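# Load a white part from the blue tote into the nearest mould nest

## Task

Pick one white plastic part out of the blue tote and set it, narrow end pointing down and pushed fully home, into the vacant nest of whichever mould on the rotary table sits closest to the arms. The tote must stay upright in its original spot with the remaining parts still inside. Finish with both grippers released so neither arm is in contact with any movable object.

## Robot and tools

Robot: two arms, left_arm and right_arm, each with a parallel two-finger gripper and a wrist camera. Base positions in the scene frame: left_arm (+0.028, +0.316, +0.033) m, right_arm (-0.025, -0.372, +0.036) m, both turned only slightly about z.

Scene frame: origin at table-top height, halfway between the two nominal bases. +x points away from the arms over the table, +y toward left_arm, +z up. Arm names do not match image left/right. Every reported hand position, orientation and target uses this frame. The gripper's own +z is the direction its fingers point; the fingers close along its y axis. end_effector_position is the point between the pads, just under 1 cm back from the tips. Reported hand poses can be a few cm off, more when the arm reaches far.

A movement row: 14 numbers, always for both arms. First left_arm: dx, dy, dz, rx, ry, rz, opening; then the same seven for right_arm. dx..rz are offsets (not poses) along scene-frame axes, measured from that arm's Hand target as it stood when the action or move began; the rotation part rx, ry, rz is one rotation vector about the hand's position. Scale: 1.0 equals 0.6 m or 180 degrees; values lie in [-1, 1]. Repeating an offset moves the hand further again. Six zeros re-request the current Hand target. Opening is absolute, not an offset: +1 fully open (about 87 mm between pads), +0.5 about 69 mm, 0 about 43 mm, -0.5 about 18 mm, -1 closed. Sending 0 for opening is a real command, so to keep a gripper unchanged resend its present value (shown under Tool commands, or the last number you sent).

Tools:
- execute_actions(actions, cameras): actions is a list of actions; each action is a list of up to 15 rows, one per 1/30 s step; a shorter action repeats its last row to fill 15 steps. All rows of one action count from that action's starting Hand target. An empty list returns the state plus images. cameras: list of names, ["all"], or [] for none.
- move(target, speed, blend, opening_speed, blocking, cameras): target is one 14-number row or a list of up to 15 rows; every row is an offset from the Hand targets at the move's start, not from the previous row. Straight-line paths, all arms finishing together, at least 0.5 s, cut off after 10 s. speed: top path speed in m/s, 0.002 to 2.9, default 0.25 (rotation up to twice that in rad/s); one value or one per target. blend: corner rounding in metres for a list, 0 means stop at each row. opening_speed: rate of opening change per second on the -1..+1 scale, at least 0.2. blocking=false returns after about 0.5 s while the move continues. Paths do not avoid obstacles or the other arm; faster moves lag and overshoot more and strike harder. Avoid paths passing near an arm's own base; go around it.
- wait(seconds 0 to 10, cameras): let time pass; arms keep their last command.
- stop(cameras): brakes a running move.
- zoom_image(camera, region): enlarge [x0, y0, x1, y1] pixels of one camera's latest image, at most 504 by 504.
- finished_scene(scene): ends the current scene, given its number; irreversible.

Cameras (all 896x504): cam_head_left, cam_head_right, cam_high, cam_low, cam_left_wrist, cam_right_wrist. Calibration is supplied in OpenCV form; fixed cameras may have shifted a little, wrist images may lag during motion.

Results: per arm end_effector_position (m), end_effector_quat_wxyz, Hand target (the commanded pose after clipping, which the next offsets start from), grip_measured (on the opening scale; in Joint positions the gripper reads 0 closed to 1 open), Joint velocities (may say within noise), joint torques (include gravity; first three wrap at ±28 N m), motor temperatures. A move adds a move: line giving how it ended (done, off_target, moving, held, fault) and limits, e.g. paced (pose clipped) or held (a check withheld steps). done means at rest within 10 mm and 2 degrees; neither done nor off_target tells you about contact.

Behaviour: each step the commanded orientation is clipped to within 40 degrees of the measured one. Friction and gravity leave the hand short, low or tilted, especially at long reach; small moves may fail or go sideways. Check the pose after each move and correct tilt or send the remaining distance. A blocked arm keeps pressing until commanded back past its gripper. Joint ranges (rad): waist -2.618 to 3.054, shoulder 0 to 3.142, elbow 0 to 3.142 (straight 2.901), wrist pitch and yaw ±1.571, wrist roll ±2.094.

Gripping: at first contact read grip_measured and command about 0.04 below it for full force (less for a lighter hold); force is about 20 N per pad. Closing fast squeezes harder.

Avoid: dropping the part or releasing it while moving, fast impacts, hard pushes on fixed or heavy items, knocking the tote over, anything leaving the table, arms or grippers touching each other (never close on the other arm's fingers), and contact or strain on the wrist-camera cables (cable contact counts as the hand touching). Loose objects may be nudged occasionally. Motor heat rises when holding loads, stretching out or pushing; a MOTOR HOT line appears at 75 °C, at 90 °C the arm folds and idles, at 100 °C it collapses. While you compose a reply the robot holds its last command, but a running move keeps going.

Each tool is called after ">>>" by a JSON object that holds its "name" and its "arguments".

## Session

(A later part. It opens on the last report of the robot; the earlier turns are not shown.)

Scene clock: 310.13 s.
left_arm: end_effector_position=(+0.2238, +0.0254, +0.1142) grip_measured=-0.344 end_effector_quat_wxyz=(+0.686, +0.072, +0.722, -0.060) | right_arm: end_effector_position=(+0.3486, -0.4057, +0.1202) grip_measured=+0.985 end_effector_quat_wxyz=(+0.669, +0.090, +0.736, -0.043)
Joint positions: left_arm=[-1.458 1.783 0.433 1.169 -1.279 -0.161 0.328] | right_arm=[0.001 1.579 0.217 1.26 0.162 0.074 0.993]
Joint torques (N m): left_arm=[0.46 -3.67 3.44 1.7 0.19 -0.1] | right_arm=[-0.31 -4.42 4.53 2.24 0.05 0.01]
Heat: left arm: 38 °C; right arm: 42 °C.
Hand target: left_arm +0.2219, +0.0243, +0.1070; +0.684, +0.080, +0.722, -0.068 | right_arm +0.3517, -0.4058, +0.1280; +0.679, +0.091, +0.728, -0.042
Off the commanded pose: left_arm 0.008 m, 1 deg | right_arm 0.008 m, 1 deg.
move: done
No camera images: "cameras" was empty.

>>> {"name": "move", "arguments": {"target": [0, 0, -0.0075, 0, 0, 0, -0.5, 0, 0, 0, 0, 0, 0, 1], "cameras": ["cam_left_wrist", "cam_low"], "speed": 0.05}}

>>> {"name": "zoom_image", "arguments": {"camera": "cam_left_wrist", "region": [350, 240, 560, 504]}}

Scene clock: 321.23 s.
left_arm: end_effector_position=(+0.2244, +0.0253, +0.1138) grip_measured=-0.344 end_effector_quat_wxyz=(+0.688, +0.065, +0.720, -0.061) | right_arm: end_effector_position=(+0.3486, -0.4057, +0.1202) grip_measured=+0.985 end_effector_quat_wxyz=(+0.669, +0.090, +0.736, -0.043)
Joint positions: left_arm=[-1.458 1.801 0.433 1.207 -1.288 -0.154 0.328] | right_arm=[0.001 1.579 0.217 1.26 0.162 0.074 0.993]
Joint torques (N m): left_arm=[0.44 -3.23 2.93 1.61 0.29 -0.14] | right_arm=[-0.34 -4.45 4.55 2.23 0.08 0]
Heat: left arm: 38 °C; right arm: 43 °C.
Hand target: left_arm +0.2219, +0.0243, +0.1025; +0.684, +0.080, +0.722, -0.068 | right_arm +0.3517, -0.4058, +0.1280; +0.679, +0.091, +0.728, -0.042
Off the commanded pose: left_arm 0.012 m, 2 deg | right_arm 0.008 m, 1 deg.
move: off_target (left_arm)
camera_calibration:
cam_left_wrist: T_world_to_cam=[[-0.185328, -0.98266, 0.00577147, 0.0624768], [-0.785541, 0.144618, -0.601674, 0.262815], [0.590406, -0.116041, -0.798721, 0.099937], [0, 0, 0, 1]] pos_world=[0.159027, 0.0349825, 0.23759]
Images, in order (width x height): cam_low 896x504, cam_left_wrist 896x504.

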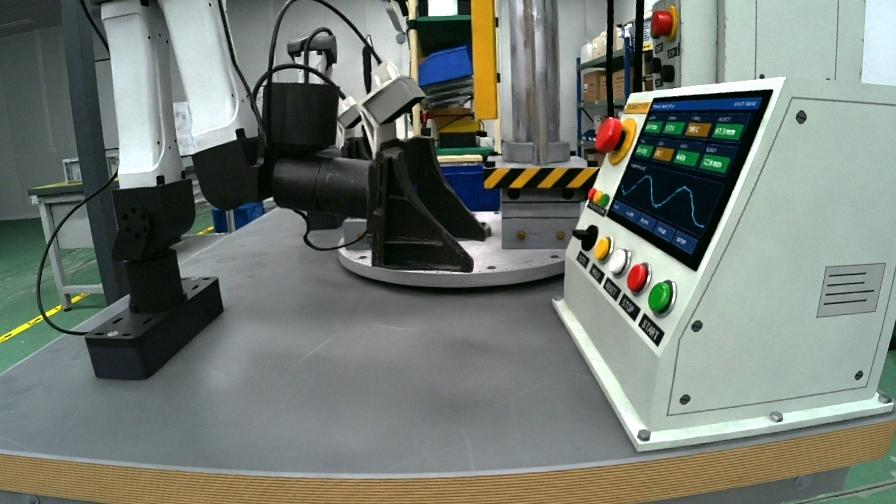

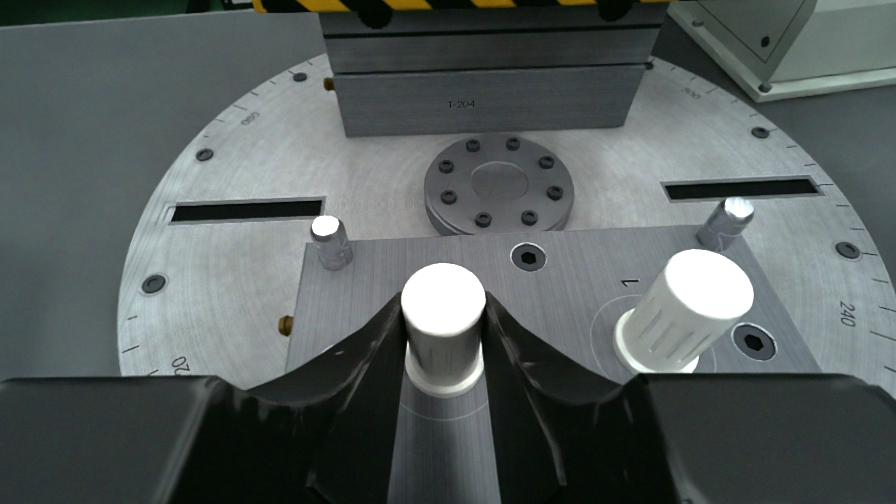

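Scaled by 1.909 from the camera's 896x504 image, which has a finer 1280x720 frame.

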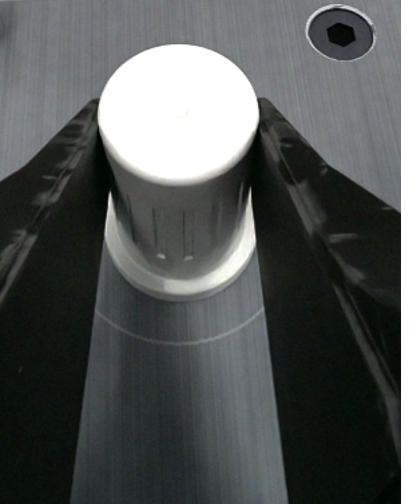

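>>> {"name": "move", "arguments": {"target": [[0, 0, 0.0117, 0, 0, 0, -0.5, 0, 0, 0, 0, 0, 0, 1], [0, 0, 0.0117, 0, 0, 0, 0.0, 0, 0, 0, 0, 0, 0, 1], [0, 0, 0.15, 0, 0, 0, 0.0, 0, 0, 0, 0, 0, 0, 1], [-0.08, 0.0, 0.2, 0, 0, 0, 0.0, 0, 0, 0, 0, 0, 0, 1]], "cameras": ["cam_left_wrist", "cam_head_right"], "speed": [0.05, 0.05, 0.12, 0.2], "blend": [0, 0, 0.02, 0], "opening_speed": 0.8}}

>>> {"name": "zoom_image", "arguments": {"camera": "cam_left_wrist", "region": [360, 240, 680, 460]}}

Scene clock: 334.67 s.
left_arm: end_effector_position=(+0.1747, +0.0267, +0.2083) grip_measured=+0.000 end_effector_quat_wxyz=(+0.686, +0.106, +0.718, -0.051) | right_arm: end_effector_position=(+0.3486, -0.4057, +0.1202) grip_measured=+0.985 end_effector_quat_wxyz=(+0.669, +0.090, +0.736, -0.043)
Joint positions: left_arm=[-1.646 1.357 0.631 0.346 -1.429 -0.304 0.5] | right_arm=[0.001 1.579 0.217 1.26 0.162 0.074 0.993]
Joint torques (N m): left_arm=[0.5 -5.75 10.14 1.27 -0.27 -0.18] | right_arm=[-0.21 -4.36 4.56 2.23 0.06 0]
Heat: left arm: 38 °C; right arm: 43 °C.
Hand target: left_arm +0.1739, +0.0243, +0.2225; +0.684, +0.080, +0.722, -0.068 | right_arm +0.3517, -0.4058, +0.1280; +0.679, +0.091, +0.728, -0.042
Off the commanded pose: left_arm 0.014 m, 4 deg | right_arm 0.008 m, 1 deg.
move: off_target (left_arm)
camera_calibration:
cam_left_wrist: T_world_to_cam=[[-0.228464, -0.971345, -0.0655198, 0.0761212], [-0.773451, 0.221966, -0.593721, 0.274561], [0.591251, -0.0849672, -0.801999, 0.204549], [0, 0, 0, 1]] pos_world=[0.10881, 0.0303767, 0.332048]
Images, in order (width x height): cam_head_right 896x504, cam_left_wrist 896x504.

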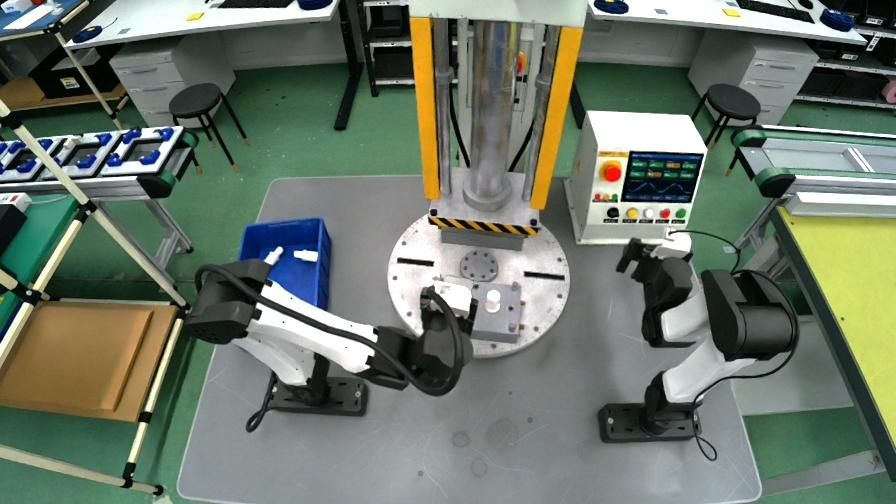

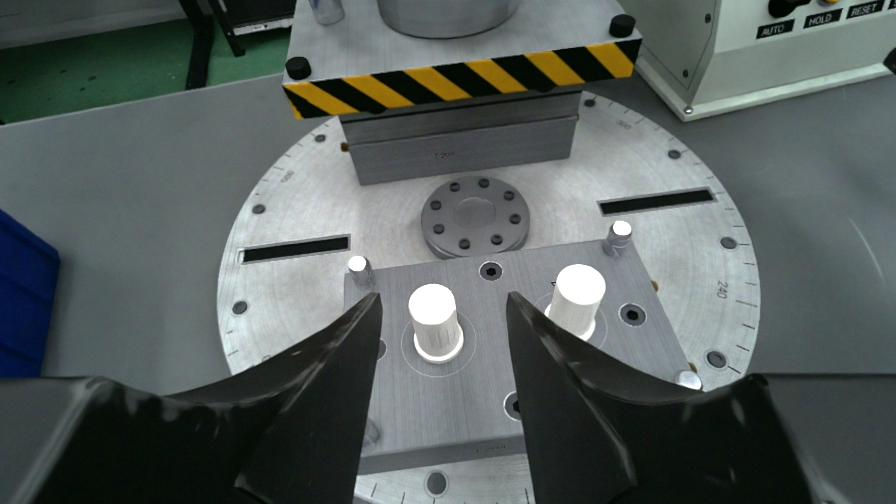

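Scaled by 1.575 from the camera's 896x504 image, which has a finer 1280x720 frame.

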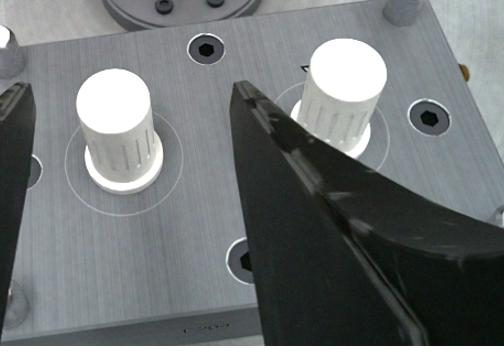

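>>> {"name": "finished_scene", "arguments": {"scene": 3}}

The scene is finished: the task was done.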